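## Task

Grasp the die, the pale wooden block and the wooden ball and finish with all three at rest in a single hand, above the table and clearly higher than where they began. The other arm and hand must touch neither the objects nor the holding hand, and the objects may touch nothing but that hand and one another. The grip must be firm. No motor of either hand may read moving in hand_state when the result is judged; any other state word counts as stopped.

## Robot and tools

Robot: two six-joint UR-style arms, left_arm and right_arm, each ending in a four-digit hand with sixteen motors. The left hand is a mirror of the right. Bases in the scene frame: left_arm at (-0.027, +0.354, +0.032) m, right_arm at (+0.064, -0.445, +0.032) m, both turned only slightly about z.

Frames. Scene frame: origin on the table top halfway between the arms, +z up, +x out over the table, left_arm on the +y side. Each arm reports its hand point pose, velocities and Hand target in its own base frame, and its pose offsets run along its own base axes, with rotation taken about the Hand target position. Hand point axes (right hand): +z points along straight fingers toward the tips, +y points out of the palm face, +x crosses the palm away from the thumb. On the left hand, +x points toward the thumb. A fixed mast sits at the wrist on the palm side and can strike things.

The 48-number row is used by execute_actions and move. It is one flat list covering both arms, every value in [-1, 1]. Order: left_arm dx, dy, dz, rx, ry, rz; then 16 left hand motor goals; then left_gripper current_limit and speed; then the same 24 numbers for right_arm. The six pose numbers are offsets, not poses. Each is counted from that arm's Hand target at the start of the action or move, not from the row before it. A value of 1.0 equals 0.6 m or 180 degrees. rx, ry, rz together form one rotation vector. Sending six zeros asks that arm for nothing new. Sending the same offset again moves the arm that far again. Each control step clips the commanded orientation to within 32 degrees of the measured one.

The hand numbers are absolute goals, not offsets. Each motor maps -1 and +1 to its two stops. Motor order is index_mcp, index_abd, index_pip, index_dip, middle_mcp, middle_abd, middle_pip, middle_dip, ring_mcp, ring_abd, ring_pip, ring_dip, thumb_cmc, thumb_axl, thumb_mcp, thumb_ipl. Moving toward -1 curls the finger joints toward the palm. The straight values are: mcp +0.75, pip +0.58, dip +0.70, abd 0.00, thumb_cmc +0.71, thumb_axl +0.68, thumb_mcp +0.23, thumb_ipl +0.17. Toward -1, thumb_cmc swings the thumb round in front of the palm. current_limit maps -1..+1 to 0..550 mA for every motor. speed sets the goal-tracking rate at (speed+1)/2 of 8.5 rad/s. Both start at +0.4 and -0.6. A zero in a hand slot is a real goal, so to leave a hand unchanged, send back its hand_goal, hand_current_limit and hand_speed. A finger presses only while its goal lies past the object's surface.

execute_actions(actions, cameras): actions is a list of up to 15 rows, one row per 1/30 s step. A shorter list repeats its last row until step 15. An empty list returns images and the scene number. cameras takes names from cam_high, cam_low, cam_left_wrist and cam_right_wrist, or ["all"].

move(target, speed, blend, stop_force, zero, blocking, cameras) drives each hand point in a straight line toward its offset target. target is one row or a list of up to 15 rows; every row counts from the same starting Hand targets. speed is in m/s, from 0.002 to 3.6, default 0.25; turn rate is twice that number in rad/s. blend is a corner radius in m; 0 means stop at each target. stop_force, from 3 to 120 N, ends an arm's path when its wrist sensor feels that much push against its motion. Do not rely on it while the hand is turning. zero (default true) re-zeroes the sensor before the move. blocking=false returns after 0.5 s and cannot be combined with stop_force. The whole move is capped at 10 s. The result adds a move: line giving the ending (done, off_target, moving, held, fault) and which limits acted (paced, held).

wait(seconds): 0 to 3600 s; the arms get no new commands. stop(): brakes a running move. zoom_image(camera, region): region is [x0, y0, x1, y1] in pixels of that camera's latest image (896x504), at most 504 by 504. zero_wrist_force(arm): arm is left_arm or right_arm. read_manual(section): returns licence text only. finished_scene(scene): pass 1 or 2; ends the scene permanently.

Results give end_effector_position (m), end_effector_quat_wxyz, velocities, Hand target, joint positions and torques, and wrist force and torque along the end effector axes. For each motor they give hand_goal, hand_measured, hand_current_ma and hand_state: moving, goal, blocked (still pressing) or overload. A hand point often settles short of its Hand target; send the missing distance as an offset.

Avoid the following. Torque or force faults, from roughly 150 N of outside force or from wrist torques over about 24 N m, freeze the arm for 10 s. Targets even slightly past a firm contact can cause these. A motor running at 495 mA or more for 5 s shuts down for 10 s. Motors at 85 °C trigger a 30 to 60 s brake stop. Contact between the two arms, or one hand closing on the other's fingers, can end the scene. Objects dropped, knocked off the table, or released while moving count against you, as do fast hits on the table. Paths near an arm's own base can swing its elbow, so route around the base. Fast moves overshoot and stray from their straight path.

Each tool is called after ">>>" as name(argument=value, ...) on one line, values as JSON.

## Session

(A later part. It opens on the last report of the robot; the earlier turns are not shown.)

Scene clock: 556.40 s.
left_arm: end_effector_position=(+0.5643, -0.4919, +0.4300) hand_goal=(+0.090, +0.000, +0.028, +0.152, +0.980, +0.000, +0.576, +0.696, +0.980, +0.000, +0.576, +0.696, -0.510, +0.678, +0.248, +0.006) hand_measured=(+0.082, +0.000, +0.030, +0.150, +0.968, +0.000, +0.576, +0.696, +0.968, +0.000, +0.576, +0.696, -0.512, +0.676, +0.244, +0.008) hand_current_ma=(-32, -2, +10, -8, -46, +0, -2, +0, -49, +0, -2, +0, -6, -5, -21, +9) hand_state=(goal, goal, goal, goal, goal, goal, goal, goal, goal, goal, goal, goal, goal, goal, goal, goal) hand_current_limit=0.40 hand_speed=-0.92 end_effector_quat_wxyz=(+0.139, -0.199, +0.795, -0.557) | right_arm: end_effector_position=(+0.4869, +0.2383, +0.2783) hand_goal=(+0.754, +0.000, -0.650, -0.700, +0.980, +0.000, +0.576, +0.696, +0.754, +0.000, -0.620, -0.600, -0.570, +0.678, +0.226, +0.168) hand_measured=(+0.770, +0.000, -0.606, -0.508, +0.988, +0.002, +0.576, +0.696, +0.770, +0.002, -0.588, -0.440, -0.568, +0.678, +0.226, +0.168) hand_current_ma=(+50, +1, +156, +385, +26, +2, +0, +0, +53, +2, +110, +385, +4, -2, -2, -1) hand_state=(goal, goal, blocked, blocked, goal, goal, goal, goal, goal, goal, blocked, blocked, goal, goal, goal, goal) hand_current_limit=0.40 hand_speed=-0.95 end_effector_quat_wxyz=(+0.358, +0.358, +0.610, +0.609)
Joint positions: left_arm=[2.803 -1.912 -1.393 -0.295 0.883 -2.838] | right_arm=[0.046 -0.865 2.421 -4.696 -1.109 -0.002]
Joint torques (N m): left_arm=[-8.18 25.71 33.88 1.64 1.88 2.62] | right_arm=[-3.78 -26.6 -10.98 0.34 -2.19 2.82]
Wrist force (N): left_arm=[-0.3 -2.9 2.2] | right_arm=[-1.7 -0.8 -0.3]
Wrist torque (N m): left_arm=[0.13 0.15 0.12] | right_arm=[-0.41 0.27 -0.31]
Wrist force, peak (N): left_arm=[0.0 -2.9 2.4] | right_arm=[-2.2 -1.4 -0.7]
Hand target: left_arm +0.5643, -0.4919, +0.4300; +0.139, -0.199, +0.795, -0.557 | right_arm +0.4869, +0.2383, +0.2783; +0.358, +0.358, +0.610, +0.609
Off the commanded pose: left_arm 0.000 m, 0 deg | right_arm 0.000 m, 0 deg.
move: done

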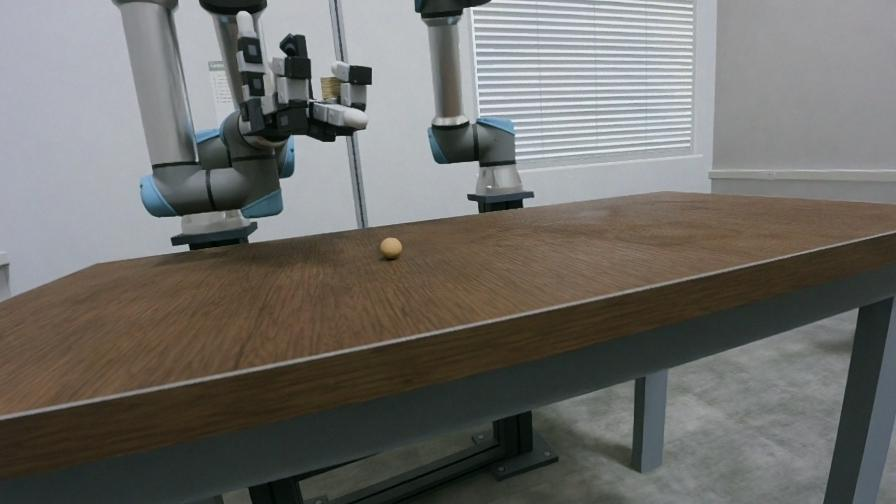

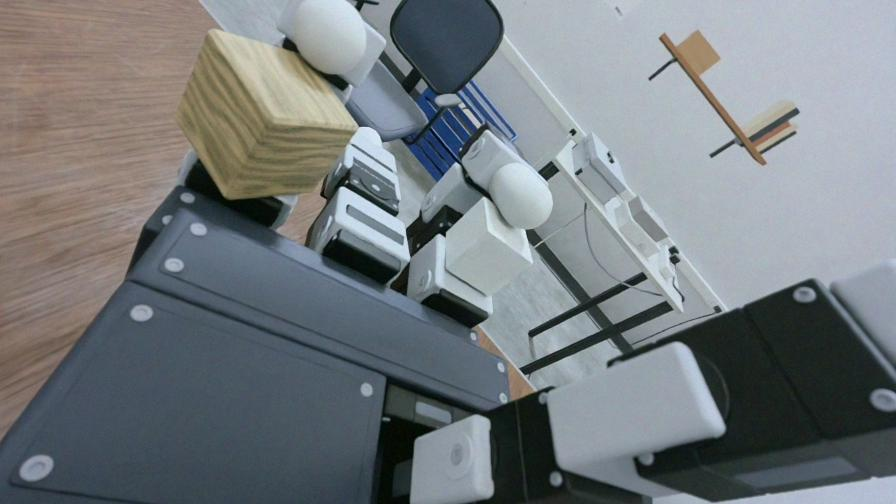

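>>> move(target=[-0.024,0.903,0.033,0,0,0,0.09,0,0.028,0.151,0.98,0,0.576,0.696,0.98,0,0.576,0.696,-0.511,0.678,0.247,0.005,0.4,-0.92,0,0,0.15,0,0,0,0.754,0,-0.65,-0.7,0.98,0,0.576,0.696,0.754,0,-0.62,-0.6,-0.571,0.678,0.226,0.168,0.4,-0.95], speed=0.2, cameras=["cam_high","cam_low","cam_right_wrist"])

>>> zoom_image(camera="cam_right_wrist", region=[100, 0, 600, 281])

Scene clock: 573.30 s.
left_arm: end_effector_position=(+0.5499, +0.0499, +0.4498) hand_goal=(+0.090, +0.000, +0.028, +0.152, +0.980, +0.000, +0.576, +0.696, +0.980, +0.000, +0.576, +0.696, -0.510, +0.678, +0.248, +0.006) hand_measured=(+0.084, +0.000, +0.030, +0.150, +0.968, +0.000, +0.576, +0.696, +0.968, +0.000, +0.576, +0.696, -0.512, +0.676, +0.244, +0.008) hand_current_ma=(-26, -2, +10, -8, -46, +0, -2, +0, -49, +0, -2, +0, -6, -5, -17, +9) hand_state=(goal, goal, goal, goal, goal, goal, goal, goal, goal, goal, goal, goal, goal, goal, goal, goal) hand_current_limit=0.40 hand_speed=-0.92 end_effector_quat_wxyz=(+0.139, -0.199, +0.795, -0.557) | right_arm: end_effector_position=(+0.4869, +0.2383, +0.3684) hand_goal=(+0.754, +0.000, -0.650, -0.700, +0.980, +0.000, +0.576, +0.696, +0.754, +0.000, -0.620, -0.600, -0.570, +0.678, +0.226, +0.168) hand_measured=(+0.770, +0.000, -0.606, -0.508, +0.988, +0.002, +0.576, +0.696, +0.770, +0.002, -0.588, -0.440, -0.568, +0.678, +0.226, +0.168) hand_current_ma=(+50, +1, +156, +385, +26, +2, +0, +0, +52, +2, +110, +385, +4, -2, -2, -1) hand_state=(goal, goal, blocked, blocked, goal, goal, goal, goal, goal, goal, blocked, blocked, goal, goal, goal, goal) hand_current_limit=0.40 hand_speed=-0.95 end_effector_quat_wxyz=(+0.358, +0.358, +0.610, +0.609)
Joint positions: left_arm=[3.832 -1.67 -1.291 -2.253 0.4 -1.034] | right_arm=[0.046 -1.187 2.44 -4.394 -1.109 -0.002]
Joint torques (N m): left_arm=[5.54 31.76 23.95 0.67 -2.99 0.91] | right_arm=[-1.46 -20.53 -10.17 -4.7 -2.1 -0.23]
Wrist force (N): left_arm=[0.0 -3.0 2.0] | right_arm=[-1.5 -1.0 -0.6]
Wrist torque (N m): left_arm=[0.13 0.11 0.22] | right_arm=[-0.40 0.26 -0.29]
Wrist force, peak (N): left_arm=[1.2 -3.5 4.0] | right_arm=[-2.1 -1.4 -0.5]
Hand target: left_arm +0.5499, +0.0499, +0.4498; +0.139, -0.199, +0.795, -0.557 | right_arm +0.4869, +0.2383, +0.3683; +0.358, +0.358, +0.610, +0.609
Off the commanded pose: left_arm 0.000 m, 0 deg | right_arm 0.000 m, 0 deg.
move: done

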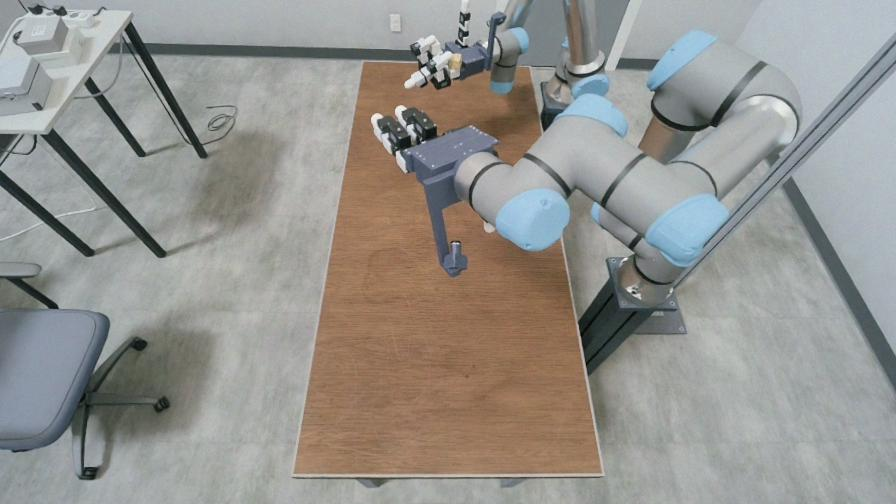

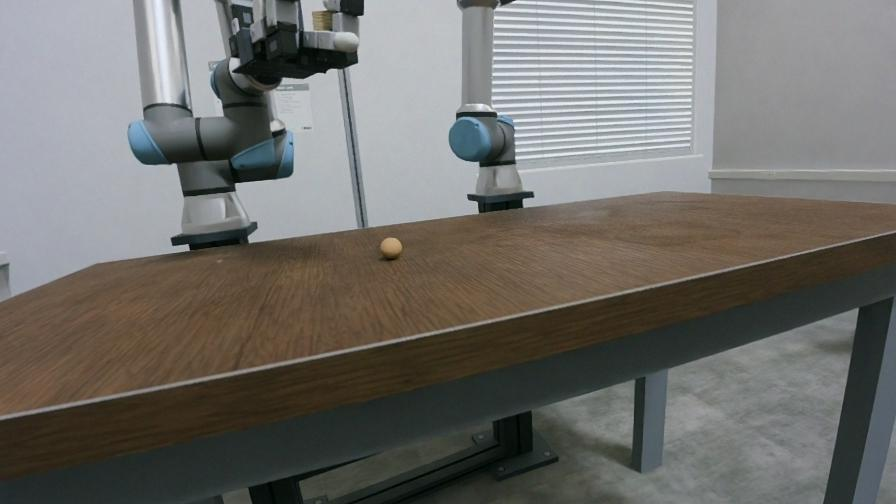

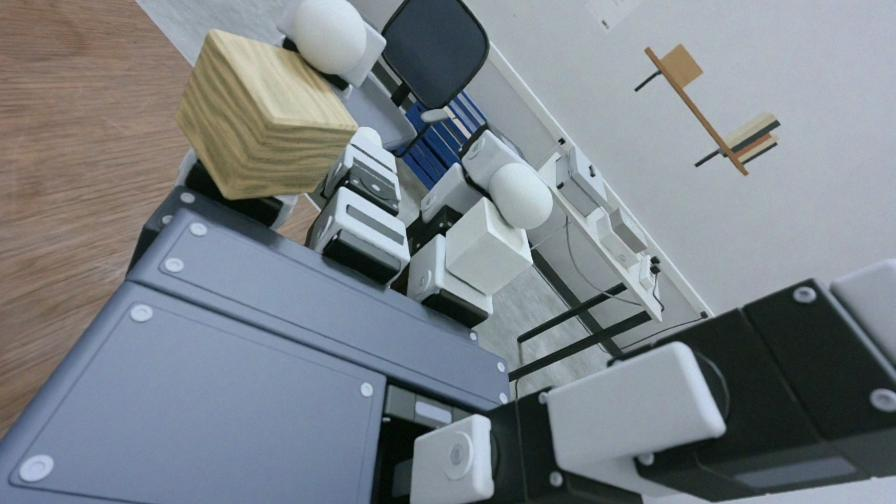

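Scaled by 1.008 from the camera's image (finer frame: 1280x720).

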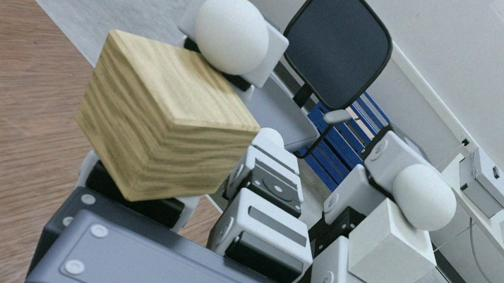

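>>> move(target=[[0,0,0,0,0,0,0.09,0,0.028,0.151,0.98,0,0.576,0.696,0.98,0,0.576,0.696,-0.511,0.678,0.247,0.005,0.4,-0.92,0,0,0.04,0.4368,0.2434,0,0.754,0,-0.65,-0.7,0.98,0,0.576,0.696,0.754,0,-0.62,-0.6,-0.571,0.678,0.226,0.168,0.4,-0.95]], speed=0.12, cameras=["cam_right_wrist", "cam_high"])

Scene clock: 588.23 s.
left_arm: end_effector_position=(+0.5499, +0.0499, +0.4498) hand_goal=(+0.090, +0.000, +0.028, +0.152, +0.980, +0.000, +0.576, +0.696, +0.980, +0.000, +0.576, +0.696, -0.510, +0.678, +0.248, +0.006) hand_measured=(+0.084, +0.000, +0.030, +0.150, +0.968, +0.000, +0.576, +0.696, +0.968, +0.000, +0.576, +0.696, -0.512, +0.676, +0.244, +0.008) hand_current_ma=(-26, -2, +10, -8, -46, +0, -2, +0, -49, +0, -2, +0, -6, -5, -17, +9) hand_state=(goal, goal, goal, goal, goal, goal, goal, goal, goal, goal, goal, goal, goal, goal, goal, goal) hand_current_limit=0.40 hand_speed=-0.92 end_effector_quat_wxyz=(+0.139, -0.199, +0.795, -0.557) | right_arm: end_effector_position=(+0.4869, +0.2383, +0.3924) hand_goal=(+0.754, +0.000, -0.650, -0.700, +0.980, +0.000, +0.576, +0.696, +0.754, +0.000, -0.620, -0.600, -0.570, +0.678, +0.226, +0.168) hand_measured=(+0.756, +0.000, -0.606, -0.508, +0.982, +0.002, +0.576, +0.696, +0.756, +0.002, -0.588, -0.440, -0.562, +0.678, +0.226, +0.168) hand_current_ma=(+7, +1, +156, +385, +6, +2, +0, +0, +5, +2, +110, +385, +19, -2, -2, -1) hand_state=(goal, goal, blocked, blocked, goal, goal, goal, goal, goal, goal, blocked, blocked, goal, goal, goal, goal) hand_current_limit=0.40 hand_speed=-0.95 end_effector_quat_wxyz=(-0.178, +0.684, +0.179, +0.684)
Joint positions: left_arm=[3.832 -1.67 -1.291 -2.253 0.401 -1.034] | right_arm=[0.251 -1.559 2.326 -3.909 -1.313 1.57]
Joint torques (N m): left_arm=[6.71 30.03 34.07 0.43 1.08 2.11] | right_arm=[3.65 -10.79 -5.61 -4.84 -1.04 -0.5]
Wrist force (N): left_arm=[0.1 -3.0 2.2] | right_arm=[-2.2 0.1 -1.2]
Wrist torque (N m): left_arm=[0.12 0.10 0.23] | right_arm=[-0.15 0.38 0.20]
Wrist force, peak (N): left_arm=[-0.1 -3.1 2.2] | right_arm=[-3.0 -0.6 -1.1]
Hand target: left_arm +0.5499, +0.0499, +0.4498; +0.139, -0.199, +0.795, -0.557 | right_arm +0.4869, +0.2383, +0.3923; -0.178, +0.684, +0.179, +0.684
Off the commanded pose: left_arm 0.000 m, 0 deg | right_arm 0.000 m, 0 deg.
move: done
Images, in order (width x height): cam_high 896x504, cam_right_wrist 896x504.

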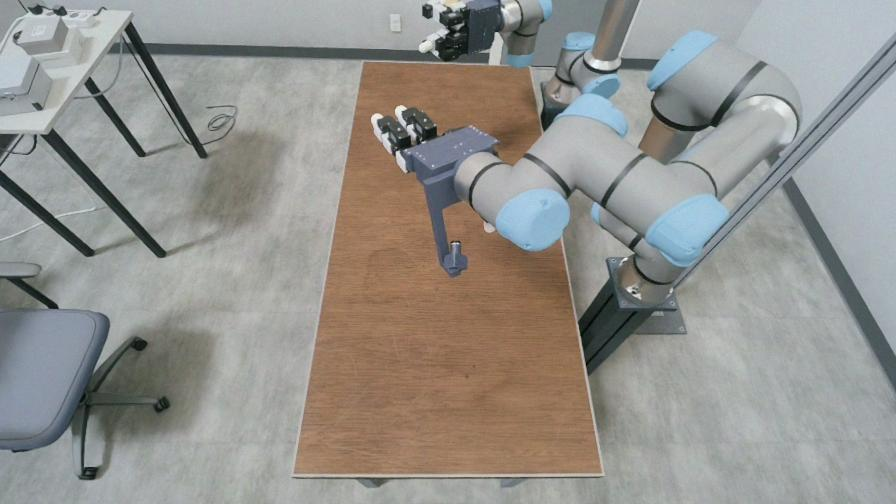

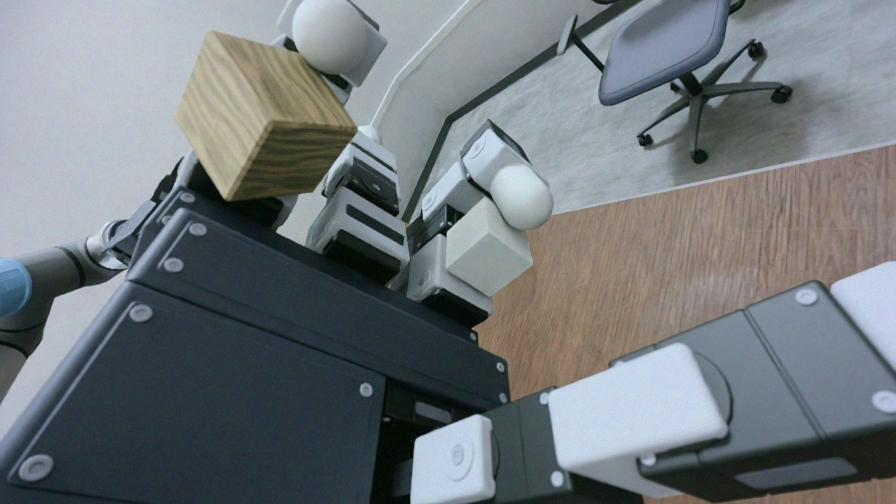

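>>> move(target=[[0,0,0,0,0,0,0.09,0,0.028,0.151,0.98,0,0.576,0.696,0.98,0,0.576,0.696,-0.511,0.678,0.247,0.005,0.4,-0.92,0.0818,0.231,-0.15,0.3895,0.3169,-0.0872,0.754,0,-0.65,-0.7,0.98,0,0.576,0.696,0.754,0,-0.62,-0.6,-0.571,0.678,0.226,0.168,0.4,-0.95]], speed=0.12, cameras=["all"])

Scene clock: 599.57 s.
left_arm: end_effector_position=(+0.5499, +0.0499, +0.4498) hand_goal=(+0.090, +0.000, +0.028, +0.152, +0.980, +0.000, +0.576, +0.696, +0.980, +0.000, +0.576, +0.696, -0.510, +0.678, +0.248, +0.006) hand_measured=(+0.084, +0.000, +0.030, +0.150, +0.968, +0.000, +0.576, +0.696, +0.968, +0.000, +0.576, +0.696, -0.512, +0.676, +0.244, +0.008) hand_current_ma=(-26, -2, +10, -8, -46, +0, -2, +0, -49, +0, -2, +0, -6, -5, -17, +9) hand_state=(goal, goal, goal, goal, goal, goal, goal, goal, goal, goal, goal, goal, goal, goal, goal, goal) hand_current_limit=0.40 hand_speed=-0.92 end_effector_quat_wxyz=(+0.139, -0.199, +0.795, -0.557) | right_arm: end_effector_position=(+0.5361, +0.3769, +0.3023) hand_goal=(+0.754, +0.000, -0.650, -0.700, +0.980, +0.000, +0.576, +0.696, +0.754, +0.000, -0.620, -0.600, -0.570, +0.678, +0.226, +0.168) hand_measured=(+0.750, +0.000, -0.606, -0.508, +0.972, +0.002, +0.576, +0.696, +0.750, +0.002, -0.588, -0.440, -0.568, +0.678, +0.226, +0.168) hand_current_ma=(-13, +1, +156, +385, -22, +2, +0, +0, -10, +2, +111, +385, +5, -2, -2, -1) hand_state=(goal, goal, blocked, blocked, goal, goal, goal, goal, goal, goal, blocked, blocked, goal, goal, goal, goal) hand_current_limit=0.40 hand_speed=-0.95 end_effector_quat_wxyz=(-0.495, +0.706, -0.415, +0.291)
Joint positions: left_arm=[3.832 -1.67 -1.291 -2.253 0.401 -1.034] | right_arm=[0.317 -1.373 1.945 -3.359 -1.391 3.075]
Joint torques (N m): left_arm=[5.6 19.55 31.54 0.79 0.75 1.14] | right_arm=[5.95 -38.76 -9.95 -5.53 -2.52 -1.32]
Wrist force (N): left_arm=[-0.1 -3.0 2.1] | right_arm=[-0.6 1.3 -0.2]
Wrist torque (N m): left_arm=[0.13 0.13 0.21] | right_arm=[0.05 0.09 0.05]
Wrist force, peak (N): left_arm=[-0.1 -3.1 2.3] | right_arm=[-2.7 -0.1 -1.1]
Hand target: left_arm +0.5499, +0.0499, +0.4498; +0.139, -0.199, +0.795, -0.557 | right_arm +0.5360, +0.3769, +0.3023; -0.495, +0.706, -0.415, +0.291
Off the commanded pose: left_arm 0.000 m, 0 deg | right_arm 0.000 m, 0 deg.
move: done

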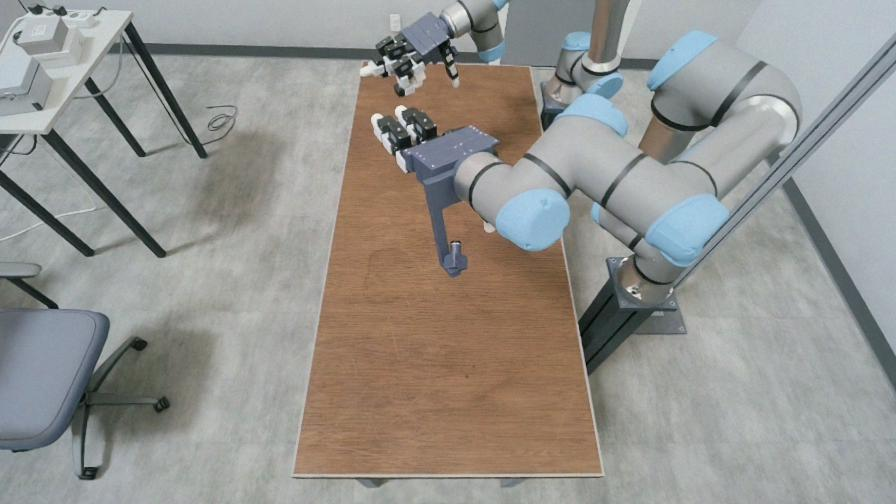

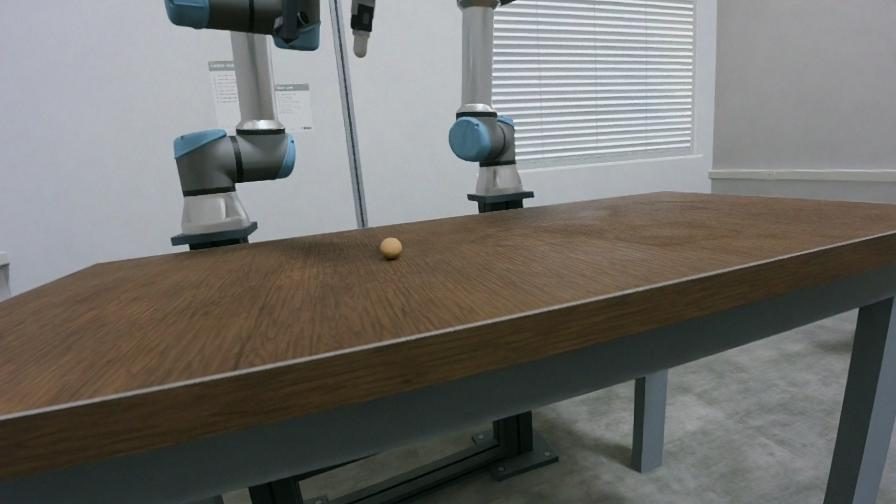

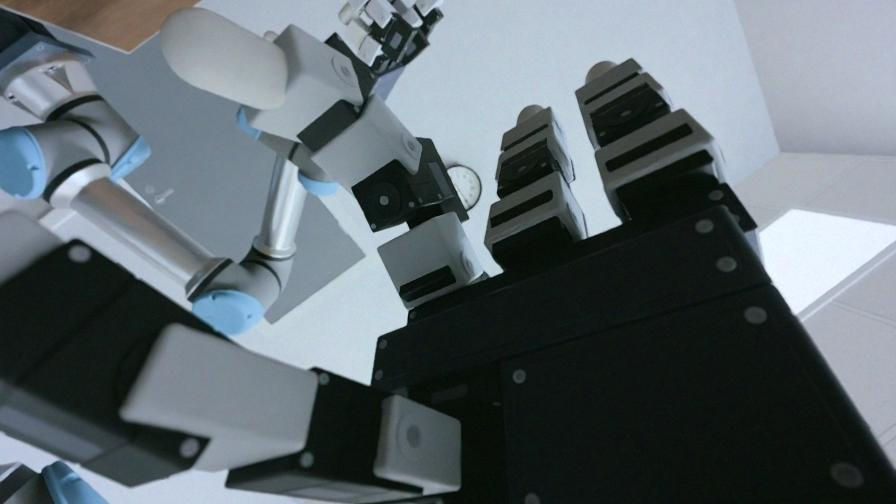

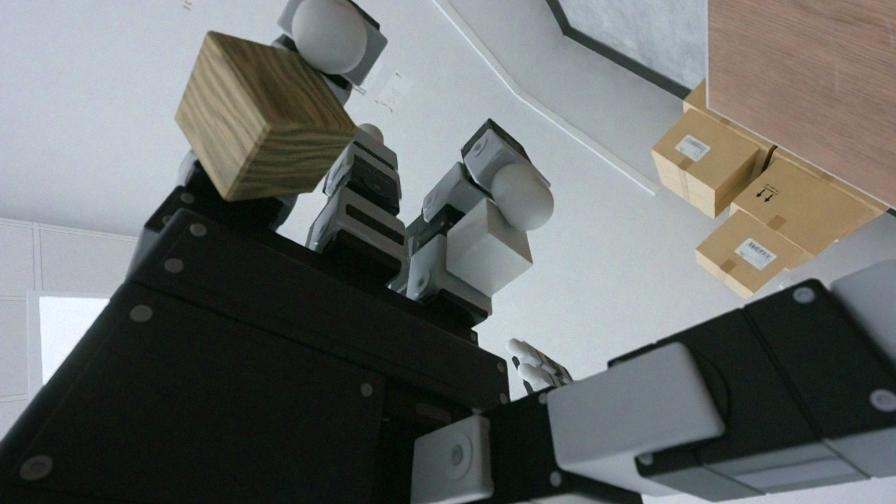

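>>> move(target=[[0,0.333,0,0,0,0,0.09,0,0.028,0.151,0.98,0,0.576,0.696,0.98,0,0.576,0.696,-0.511,0.678,0.247,0.005,0.4,-0.92,0,0,0,0,0,0,0.754,0,-0.65,-0.7,0.137,0,0.028,0.151,0.754,0,-0.62,-0.6,-0.8,0.678,0.247,0.005,0.4,-0.9]], speed=0.12, cameras=["all"])

Scene clock: 604.73 s.
left_arm: end_effector_position=(+0.5499, +0.2497, +0.4498) hand_goal=(+0.090, +0.000, +0.028, +0.152, +0.980, +0.000, +0.576, +0.696, +0.980, +0.000, +0.576, +0.696, -0.510, +0.678, +0.248, +0.006) hand_measured=(+0.084, +0.000, +0.030, +0.150, +0.968, +0.000, +0.576, +0.696, +0.968, +0.000, +0.576, +0.696, -0.512, +0.676, +0.244, +0.008) hand_current_ma=(-26, -2, +10, -8, -46, +0, -2, +0, -49, +0, -2, +0, -6, -5, -17, +9) hand_state=(goal, goal, goal, goal, goal, goal, goal, goal, goal, goal, goal, goal, goal, goal, goal, goal) hand_current_limit=0.40 hand_speed=-0.92 end_effector_quat_wxyz=(+0.139, -0.199, +0.795, -0.557) | right_arm: end_effector_position=(+0.5360, +0.3769, +0.3023) hand_goal=(+0.754, +0.000, -0.650, -0.700, +0.138, +0.000, +0.028, +0.152, +0.754, +0.000, -0.620, -0.600, -0.800, +0.678, +0.248, +0.006) hand_measured=(+0.750, +0.000, -0.606, -0.508, +0.136, +0.002, +0.030, +0.154, +0.750, +0.002, -0.588, -0.440, -0.794, +0.678, +0.244, +0.008) hand_current_ma=(-13, +1, +156, +385, -3, +2, +4, +6, -10, +2, +111, +385, +17, -2, -13, +5) hand_state=(goal, goal, blocked, blocked, goal, goal, goal, goal, goal, goal, blocked, blocked, goal, goal, goal, goal) hand_current_limit=0.40 hand_speed=-0.90 end_effector_quat_wxyz=(-0.495, +0.706, -0.415, +0.291)
Joint positions: left_arm=[4.073 -2.062 -0.695 -2.821 0.556 -0.626] | right_arm=[0.317 -1.374 1.945 -3.359 -1.391 3.075]
Joint torques (N m): left_arm=[2.87 32.68 33.36 0.11 -3.29 -2.5] | right_arm=[5.97 -37.64 -9.75 -5.3 -2.44 2.53]
Wrist force (N): left_arm=[-0.1 -2.8 2.5] | right_arm=[-0.6 1.4 0.0]
Wrist torque (N m): left_arm=[0.12 0.13 0.18] | right_arm=[0.09 0.09 0.06]
Wrist force, peak (N): left_arm=[0.6 -3.4 3.1] | right_arm=[-0.5 1.7 -0.7]
Hand target: left_arm +0.5499, +0.2497, +0.4498; +0.139, -0.199, +0.795, -0.557 | right_arm +0.5360, +0.3769, +0.3023; -0.495, +0.706, -0.415, +0.291
Off the commanded pose: left_arm 0.000 m, 0 deg | right_arm 0.000 m, 0 deg.
move: done

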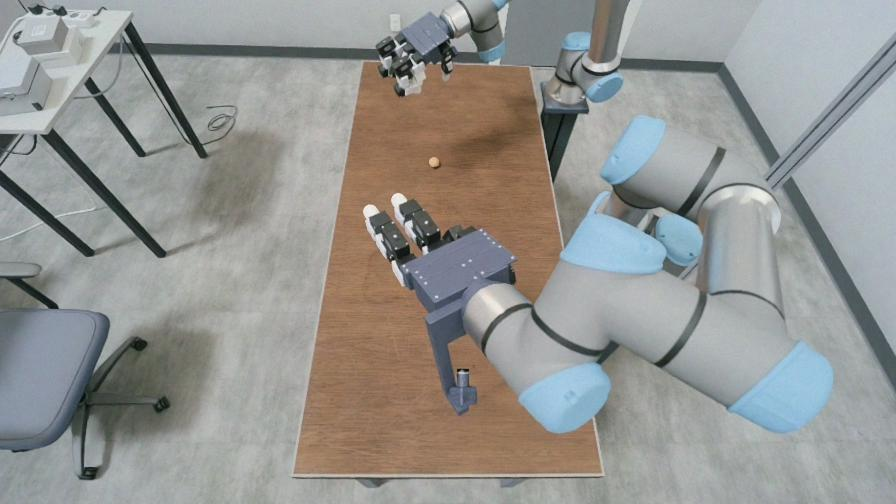

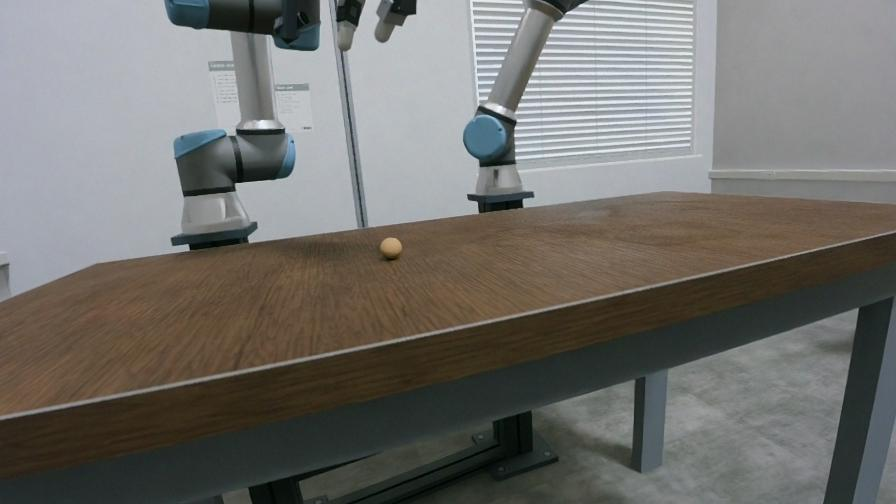

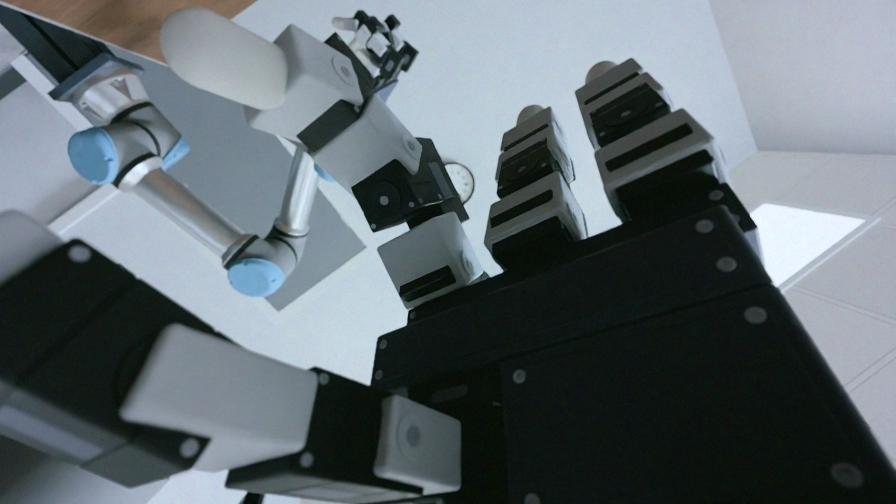

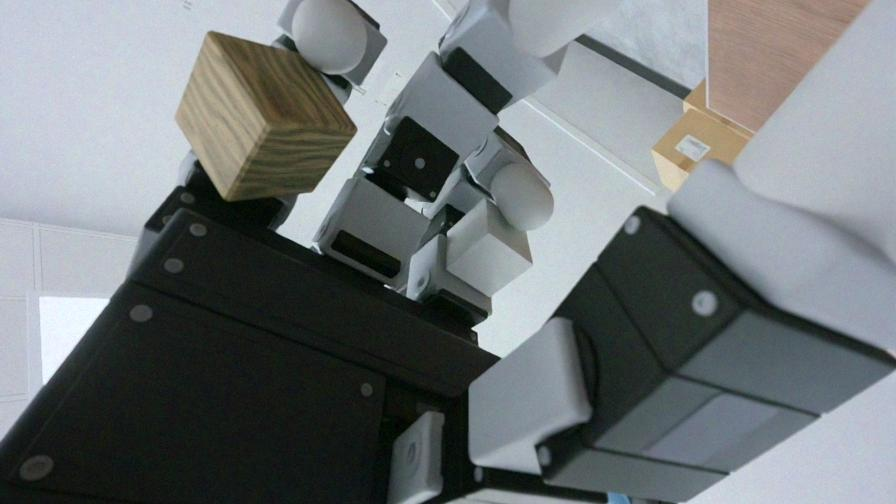

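>>> zoom_image(camera="cam_high", region=[350, 0, 510, 180])

>>> zoom_image(camera="cam_low", region=[310, 0, 470, 280])

Scaled by 2.800 from the camera's image (finer frame: 1280x720).

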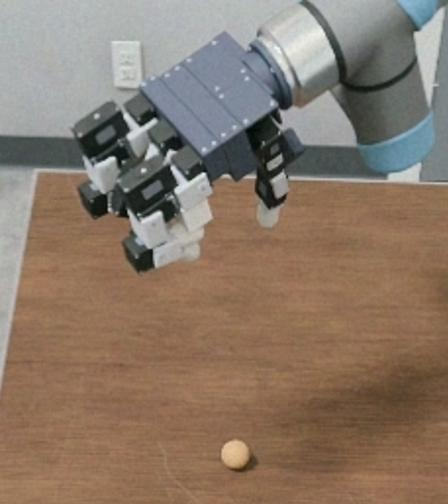

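Scaled by 1.800 from the camera's image (finer frame: 1280x720).

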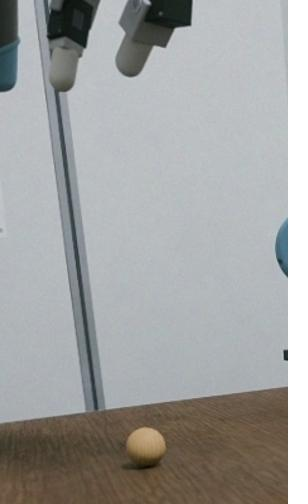

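>>> move(target=[[0,0,0,0,0,0,0.09,0,0.028,0.151,0.98,0,0.576,0.696,0.98,0,0.576,0.696,-0.511,0.678,0.247,0.005,0.4,-0.92,0,0,-0.3333,0,0,0,0.754,0,-0.65,-0.7,0.137,0,0.028,0.151,0.754,0,-0.62,-0.6,-0.8,0.678,0.247,0.005,0.4,-0.9]], speed=0.1, cameras=["cam_high", "cam_low", "cam_right_wrist"])

>>> zoom_image(camera="cam_high", region=[370, 60, 510, 200])

>>> zoom_image(camera="cam_low", region=[300, 60, 500, 280])

Scene clock: 616.10 s.
left_arm: end_effector_position=(+0.5499, +0.2497, +0.4498) hand_goal=(+0.090, +0.000, +0.028, +0.152, +0.980, +0.000, +0.576, +0.696, +0.980, +0.000, +0.576, +0.696, -0.510, +0.678, +0.248, +0.006) hand_measured=(+0.084, +0.000, +0.030, +0.150, +0.968, +0.000, +0.576, +0.696, +0.968, +0.000, +0.576, +0.696, -0.512, +0.676, +0.244, +0.008) hand_current_ma=(-26, -2, +10, -8, -46, +0, -2, +0, -49, +0, -2, +0, -6, -5, -17, +9) hand_state=(goal, goal, goal, goal, goal, goal, goal, goal, goal, goal, goal, goal, goal, goal, goal, goal) hand_current_limit=0.40 hand_speed=-0.92 end_effector_quat_wxyz=(+0.139, -0.199, +0.795, -0.557) | right_arm: end_effector_position=(+0.5360, +0.3769, +0.1024) hand_goal=(+0.754, +0.000, -0.650, -0.700, +0.138, +0.000, +0.028, +0.152, +0.754, +0.000, -0.620, -0.600, -0.800, +0.678, +0.248, +0.006) hand_measured=(+0.748, +0.000, -0.606, -0.508, +0.136, +0.002, +0.030, +0.154, +0.750, +0.002, -0.588, -0.440, -0.794, +0.678, +0.244, +0.008) hand_current_ma=(-15, +1, +156, +385, -3, +2, +4, +6, -11, +2, +111, +385, +17, -2, -13, +5) hand_state=(goal, goal, blocked, blocked, goal, goal, goal, goal, goal, goal, blocked, blocked, goal, goal, goal, goal) hand_current_limit=0.40 hand_speed=-0.90 end_effector_quat_wxyz=(-0.495, +0.706, -0.415, +0.291)
Joint positions: left_arm=[4.073 -2.062 -0.695 -2.821 0.556 -0.626] | right_arm=[0.317 -0.985 2.084 -3.887 -1.391 3.075]
Joint torques (N m): left_arm=[3.67 29.87 32.04 0.09 -2.7 -1.51] | right_arm=[-3.11 -30.69 -22.75 -2.16 0.99 0.5]
Wrist force (N): left_arm=[0.1 -2.7 2.4] | right_arm=[-0.4 1.3 -0.5]
Wrist torque (N m): left_arm=[0.14 0.10 0.19] | right_arm=[0.10 0.03 0.06]
Wrist force, peak (N): left_arm=[-0.1 -2.9 2.6] | right_arm=[-0.2 2.5 -0.3]
Hand target: left_arm +0.5499, +0.2497, +0.4498; +0.139, -0.199, +0.795, -0.557 | right_arm +0.5360, +0.3769, +0.1023; -0.495, +0.706, -0.415, +0.291
Off the commanded pose: left_arm 0.000 m, 0 deg | right_arm 0.000 m, 0 deg.
move: done

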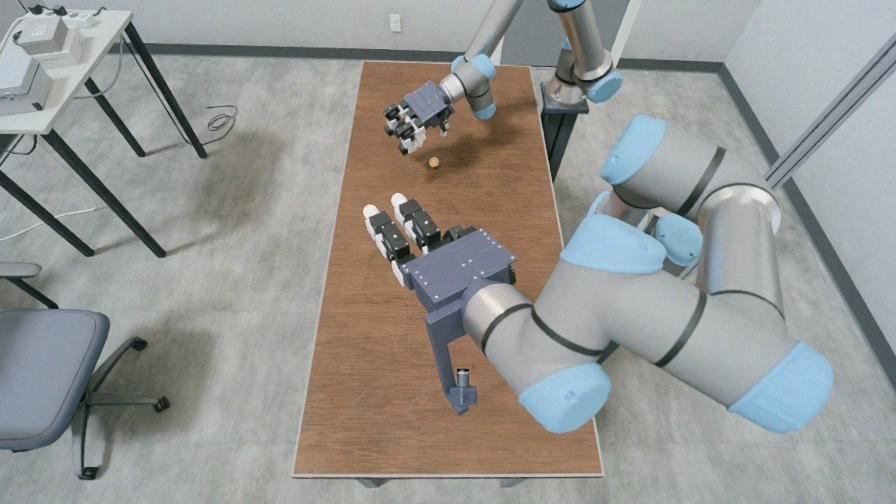

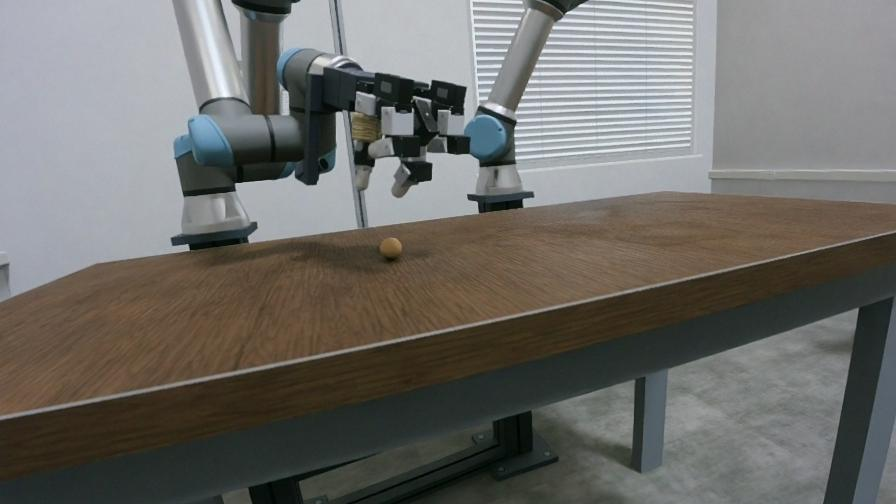

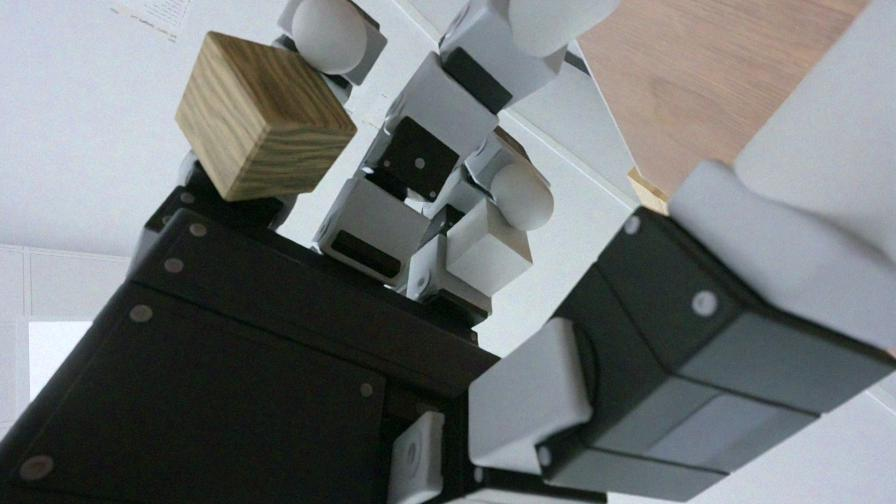

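Scaled by 3.600 from the camera's image (finer frame: 1280x720).

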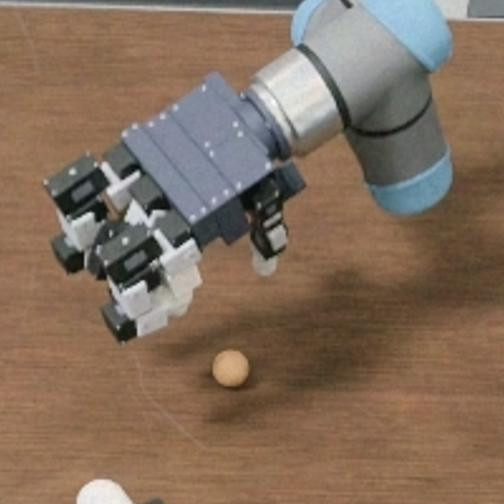

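Scaled by 2.291 from the camera's image (finer frame: 1280x720).

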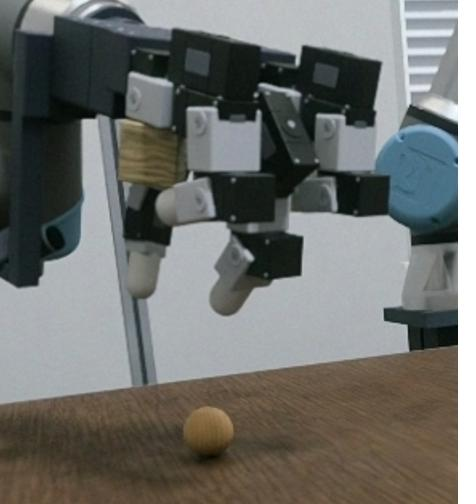

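>>> move(target=[[0,0,0,0,0,0,0.09,0,0.028,0.151,0.98,0,0.576,0.696,0.98,0,0.576,0.696,-0.511,0.678,0.247,0.005,0.4,-0.92,0,0.005,-0.0873,0,0,0,0.754,0,-0.65,-0.7,0.137,0,0.028,0.151,0.754,0,-0.62,-0.6,-0.8,0.678,0.247,0.005,0.4,-0.9]], speed=0.06, cameras=["cam_high", "cam_low"])

>>> zoom_image(camera="cam_high", region=[390, 90, 480, 180])

>>> zoom_image(camera="cam_low", region=[310, 140, 450, 270])

Scene clock: 624.53 s.
left_arm: end_effector_position=(+0.5499, +0.2497, +0.4498) hand_goal=(+0.090, +0.000, +0.028, +0.152, +0.980, +0.000, +0.576, +0.696, +0.980, +0.000, +0.576, +0.696, -0.510, +0.678, +0.248, +0.006) hand_measured=(+0.084, +0.000, +0.030, +0.150, +0.968, +0.000, +0.576, +0.696, +0.968, +0.000, +0.576, +0.696, -0.512, +0.676, +0.244, +0.008) hand_current_ma=(-26, -2, +10, -8, -46, +0, -2, +0, -49, +0, -2, +0, -6, -5, -17, +9) hand_state=(goal, goal, goal, goal, goal, goal, goal, goal, goal, goal, goal, goal, goal, goal, goal, goal) hand_current_limit=0.40 hand_speed=-0.92 end_effector_quat_wxyz=(+0.139, -0.199, +0.795, -0.557) | right_arm: end_effector_position=(+0.5361, +0.3800, +0.0501) hand_goal=(+0.754, +0.000, -0.650, -0.700, +0.138, +0.000, +0.028, +0.152, +0.754, +0.000, -0.620, -0.600, -0.800, +0.678, +0.248, +0.006) hand_measured=(+0.748, +0.000, -0.606, -0.508, +0.136, +0.002, +0.030, +0.154, +0.750, +0.002, -0.588, -0.440, -0.794, +0.678, +0.244, +0.008) hand_current_ma=(-15, +1, +156, +385, -3, +2, +4, +6, -11, +2, +111, +385, +17, -2, -13, +5) hand_state=(goal, goal, blocked, blocked, goal, goal, goal, goal, goal, goal, blocked, blocked, goal, goal, goal, goal) hand_current_limit=0.40 hand_speed=-0.90 end_effector_quat_wxyz=(-0.495, +0.706, -0.414, +0.291)
Joint positions: left_arm=[4.073 -2.062 -0.695 -2.821 0.556 -0.626] | right_arm=[0.323 -0.853 2.071 -4.006 -1.397 3.077]
Joint torques (N m): left_arm=[3.78 28.08 31.51 -0.03 -2.15 -0.65] | right_arm=[-1.16 -46.46 -2.24 0.1 -1.14 2.62]
Wrist force (N): left_arm=[0.1 -2.7 2.4] | right_arm=[-0.3 1.0 -0.5]
Wrist torque (N m): left_arm=[0.14 0.11 0.19] | right_arm=[0.06 0.02 -0.01]
Wrist force, peak (N): left_arm=[-0.1 -2.9 2.6] | right_arm=[-0.4 2.2 -0.4]
Hand target: left_arm +0.5499, +0.2497, +0.4498; +0.139, -0.199, +0.795, -0.557 | right_arm +0.5360, +0.3799, +0.0500; -0.495, +0.706, -0.415, +0.291
Off the commanded pose: left_arm 0.000 m, 0 deg | right_arm 0.000 m, 0 deg.
move: done

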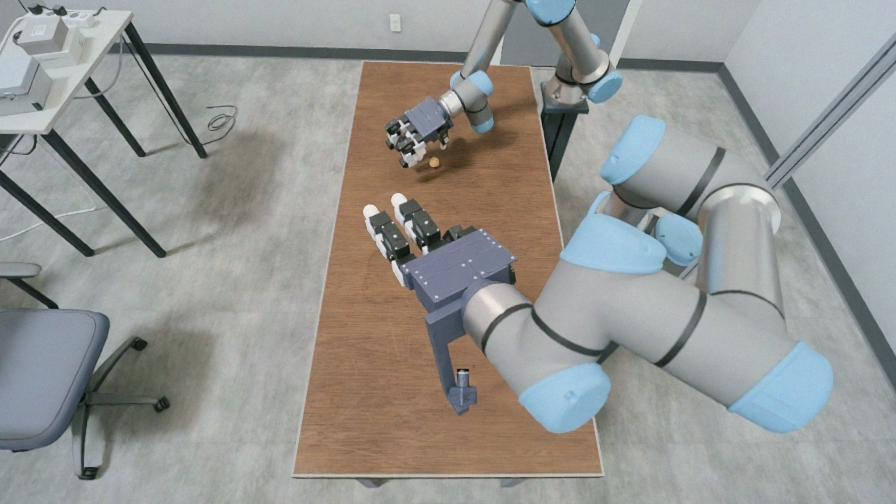

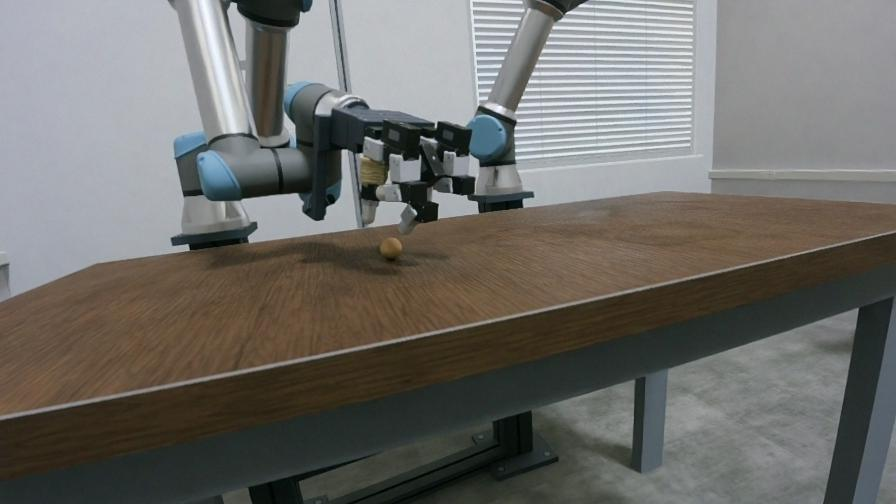

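Scaled by 5.600 from the camera's image (finer frame: 1280x720).

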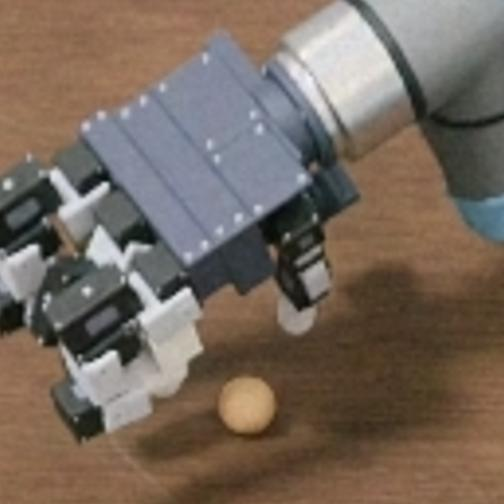

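Scaled by 3.600 from the camera's image (finer frame: 1280x720).

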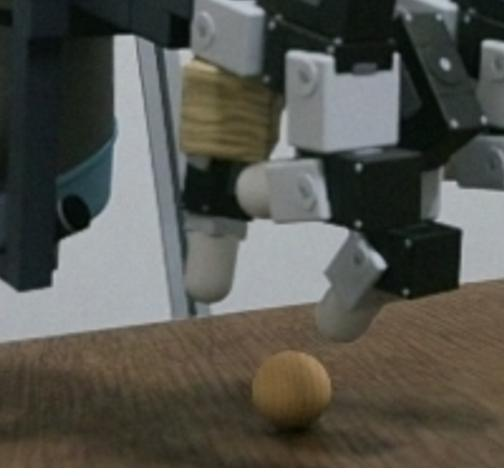

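>>> move(target=[[0,0,0,0,0,0,0.09,0,0.028,0.151,0.98,0,0.576,0.696,0.98,0,0.576,0.696,-0.511,0.678,0.247,0.005,0.4,-0.92,-0.0108,0.0117,0,0,0,0,0.754,0,-0.65,-0.7,0.137,0,0.028,0.151,0.754,0,-0.62,-0.6,-0.8,0.678,0.247,0.005,0.4,-0.9],[0,0,0,0,0,0,0.09,0,0.028,0.151,0.98,0,0.576,0.696,0.98,0,0.576,0.696,-0.511,0.678,0.247,0.005,0.4,-0.92,-0.0108,0.0117,-0.0433,0,0,0,0.754,0,-0.65,-0.7,0.137,0,0.028,0.151,0.754,0,-0.62,-0.6,-0.8,0.678,0.247,0.005,0.4,-0.9]], speed=0.03, stop_force=5, cameras=["cam_high", "cam_low"])

>>> zoom_image(camera="cam_high", region=[400, 120, 460, 180])

>>> zoom_image(camera="cam_low", region=[320, 160, 440, 270])

Scene clock: 632.63 s.
left_arm: end_effector_position=(+0.5499, +0.2497, +0.4498) hand_goal=(+0.090, +0.000, +0.028, +0.152, +0.980, +0.000, +0.576, +0.696, +0.980, +0.000, +0.576, +0.696, -0.510, +0.678, +0.248, +0.006) hand_measured=(+0.084, +0.000, +0.030, +0.150, +0.968, +0.000, +0.576, +0.696, +0.968, +0.000, +0.576, +0.696, -0.512, +0.676, +0.244, +0.008) hand_current_ma=(-26, -2, +10, -8, -46, +0, -2, +0, -49, +0, -2, +0, -6, -5, -17, +9) hand_state=(goal, goal, goal, goal, goal, goal, goal, goal, goal, goal, goal, goal, goal, goal, goal, goal) hand_current_limit=0.40 hand_speed=-0.92 end_effector_quat_wxyz=(+0.139, -0.199, +0.795, -0.557) | right_arm: end_effector_position=(+0.5295, +0.3869, +0.0240) hand_goal=(+0.754, +0.000, -0.650, -0.700, +0.138, +0.000, +0.028, +0.152, +0.754, +0.000, -0.620, -0.600, -0.800, +0.678, +0.248, +0.006) hand_measured=(+0.748, +0.000, -0.606, -0.508, +0.136, +0.002, +0.030, +0.154, +0.750, +0.002, -0.588, -0.440, -0.794, +0.678, +0.244, +0.008) hand_current_ma=(-15, +1, +156, +385, -3, +2, +4, +6, -11, +2, +111, +385, +16, -2, -13, +5) hand_state=(goal, goal, blocked, blocked, goal, goal, goal, goal, goal, goal, blocked, blocked, goal, goal, goal, goal) hand_current_limit=0.40 hand_speed=-0.90 end_effector_quat_wxyz=(-0.495, +0.706, -0.415, +0.291)
Joint positions: left_arm=[4.073 -2.062 -0.695 -2.821 0.556 -0.626] | right_arm=[0.343 -0.788 2.064 -4.065 -1.415 3.084]
Joint torques (N m): left_arm=[3.7 27.82 32.56 0.09 -1.49 0.33] | right_arm=[-8.27 -49.2 2.29 0.18 2.51 -2.04]
Wrist force (N): left_arm=[-0.1 -2.8 2.5] | right_arm=[0.1 1.5 -0.5]
Wrist torque (N m): left_arm=[0.13 0.13 0.17] | right_arm=[0.12 -0.04 0.05]
Wrist force, peak (N): left_arm=[0.1 -2.9 2.6] | right_arm=[-0.5 1.6 -0.7]
Hand target: left_arm +0.5499, +0.2497, +0.4498; +0.139, -0.199, +0.795, -0.557 | right_arm +0.5295, +0.3870, +0.0240; -0.495, +0.706, -0.415, +0.291
Off the commanded pose: left_arm 0.000 m, 0 deg | right_arm 0.000 m, 0 deg.
move: done

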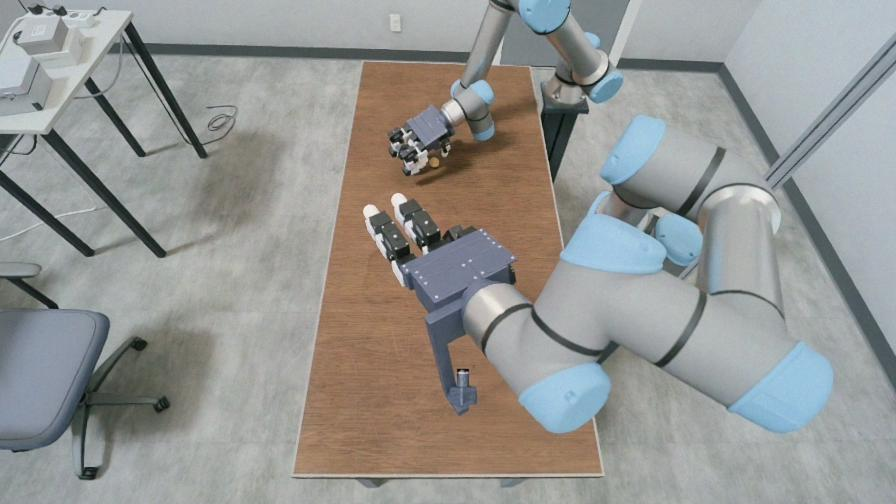

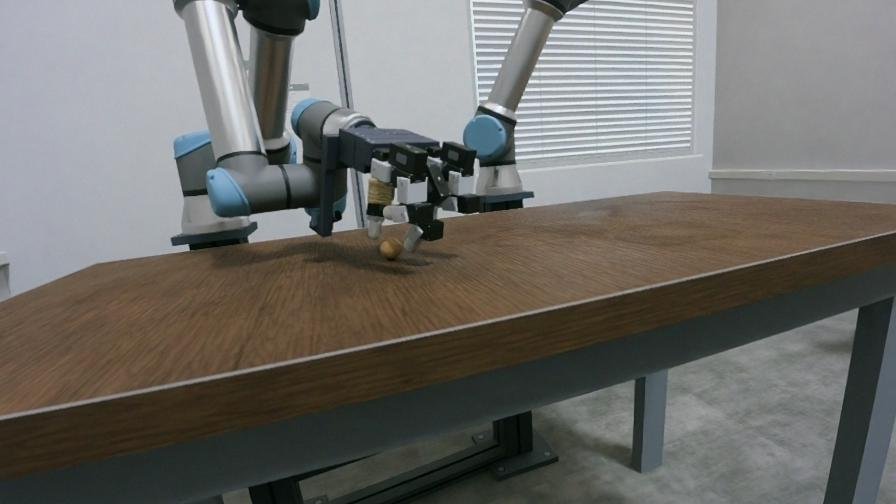

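Scaled by 8.400 from the camera's image (finer frame: 1280x720).

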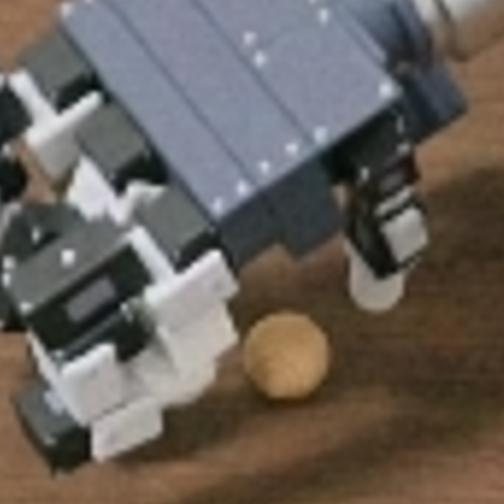

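Scaled by 4.200 from the camera's image (finer frame: 1280x720).

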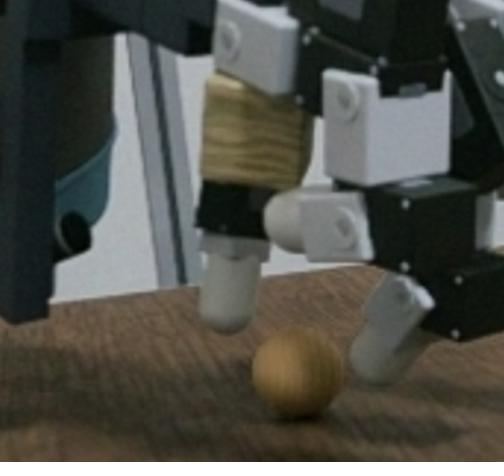

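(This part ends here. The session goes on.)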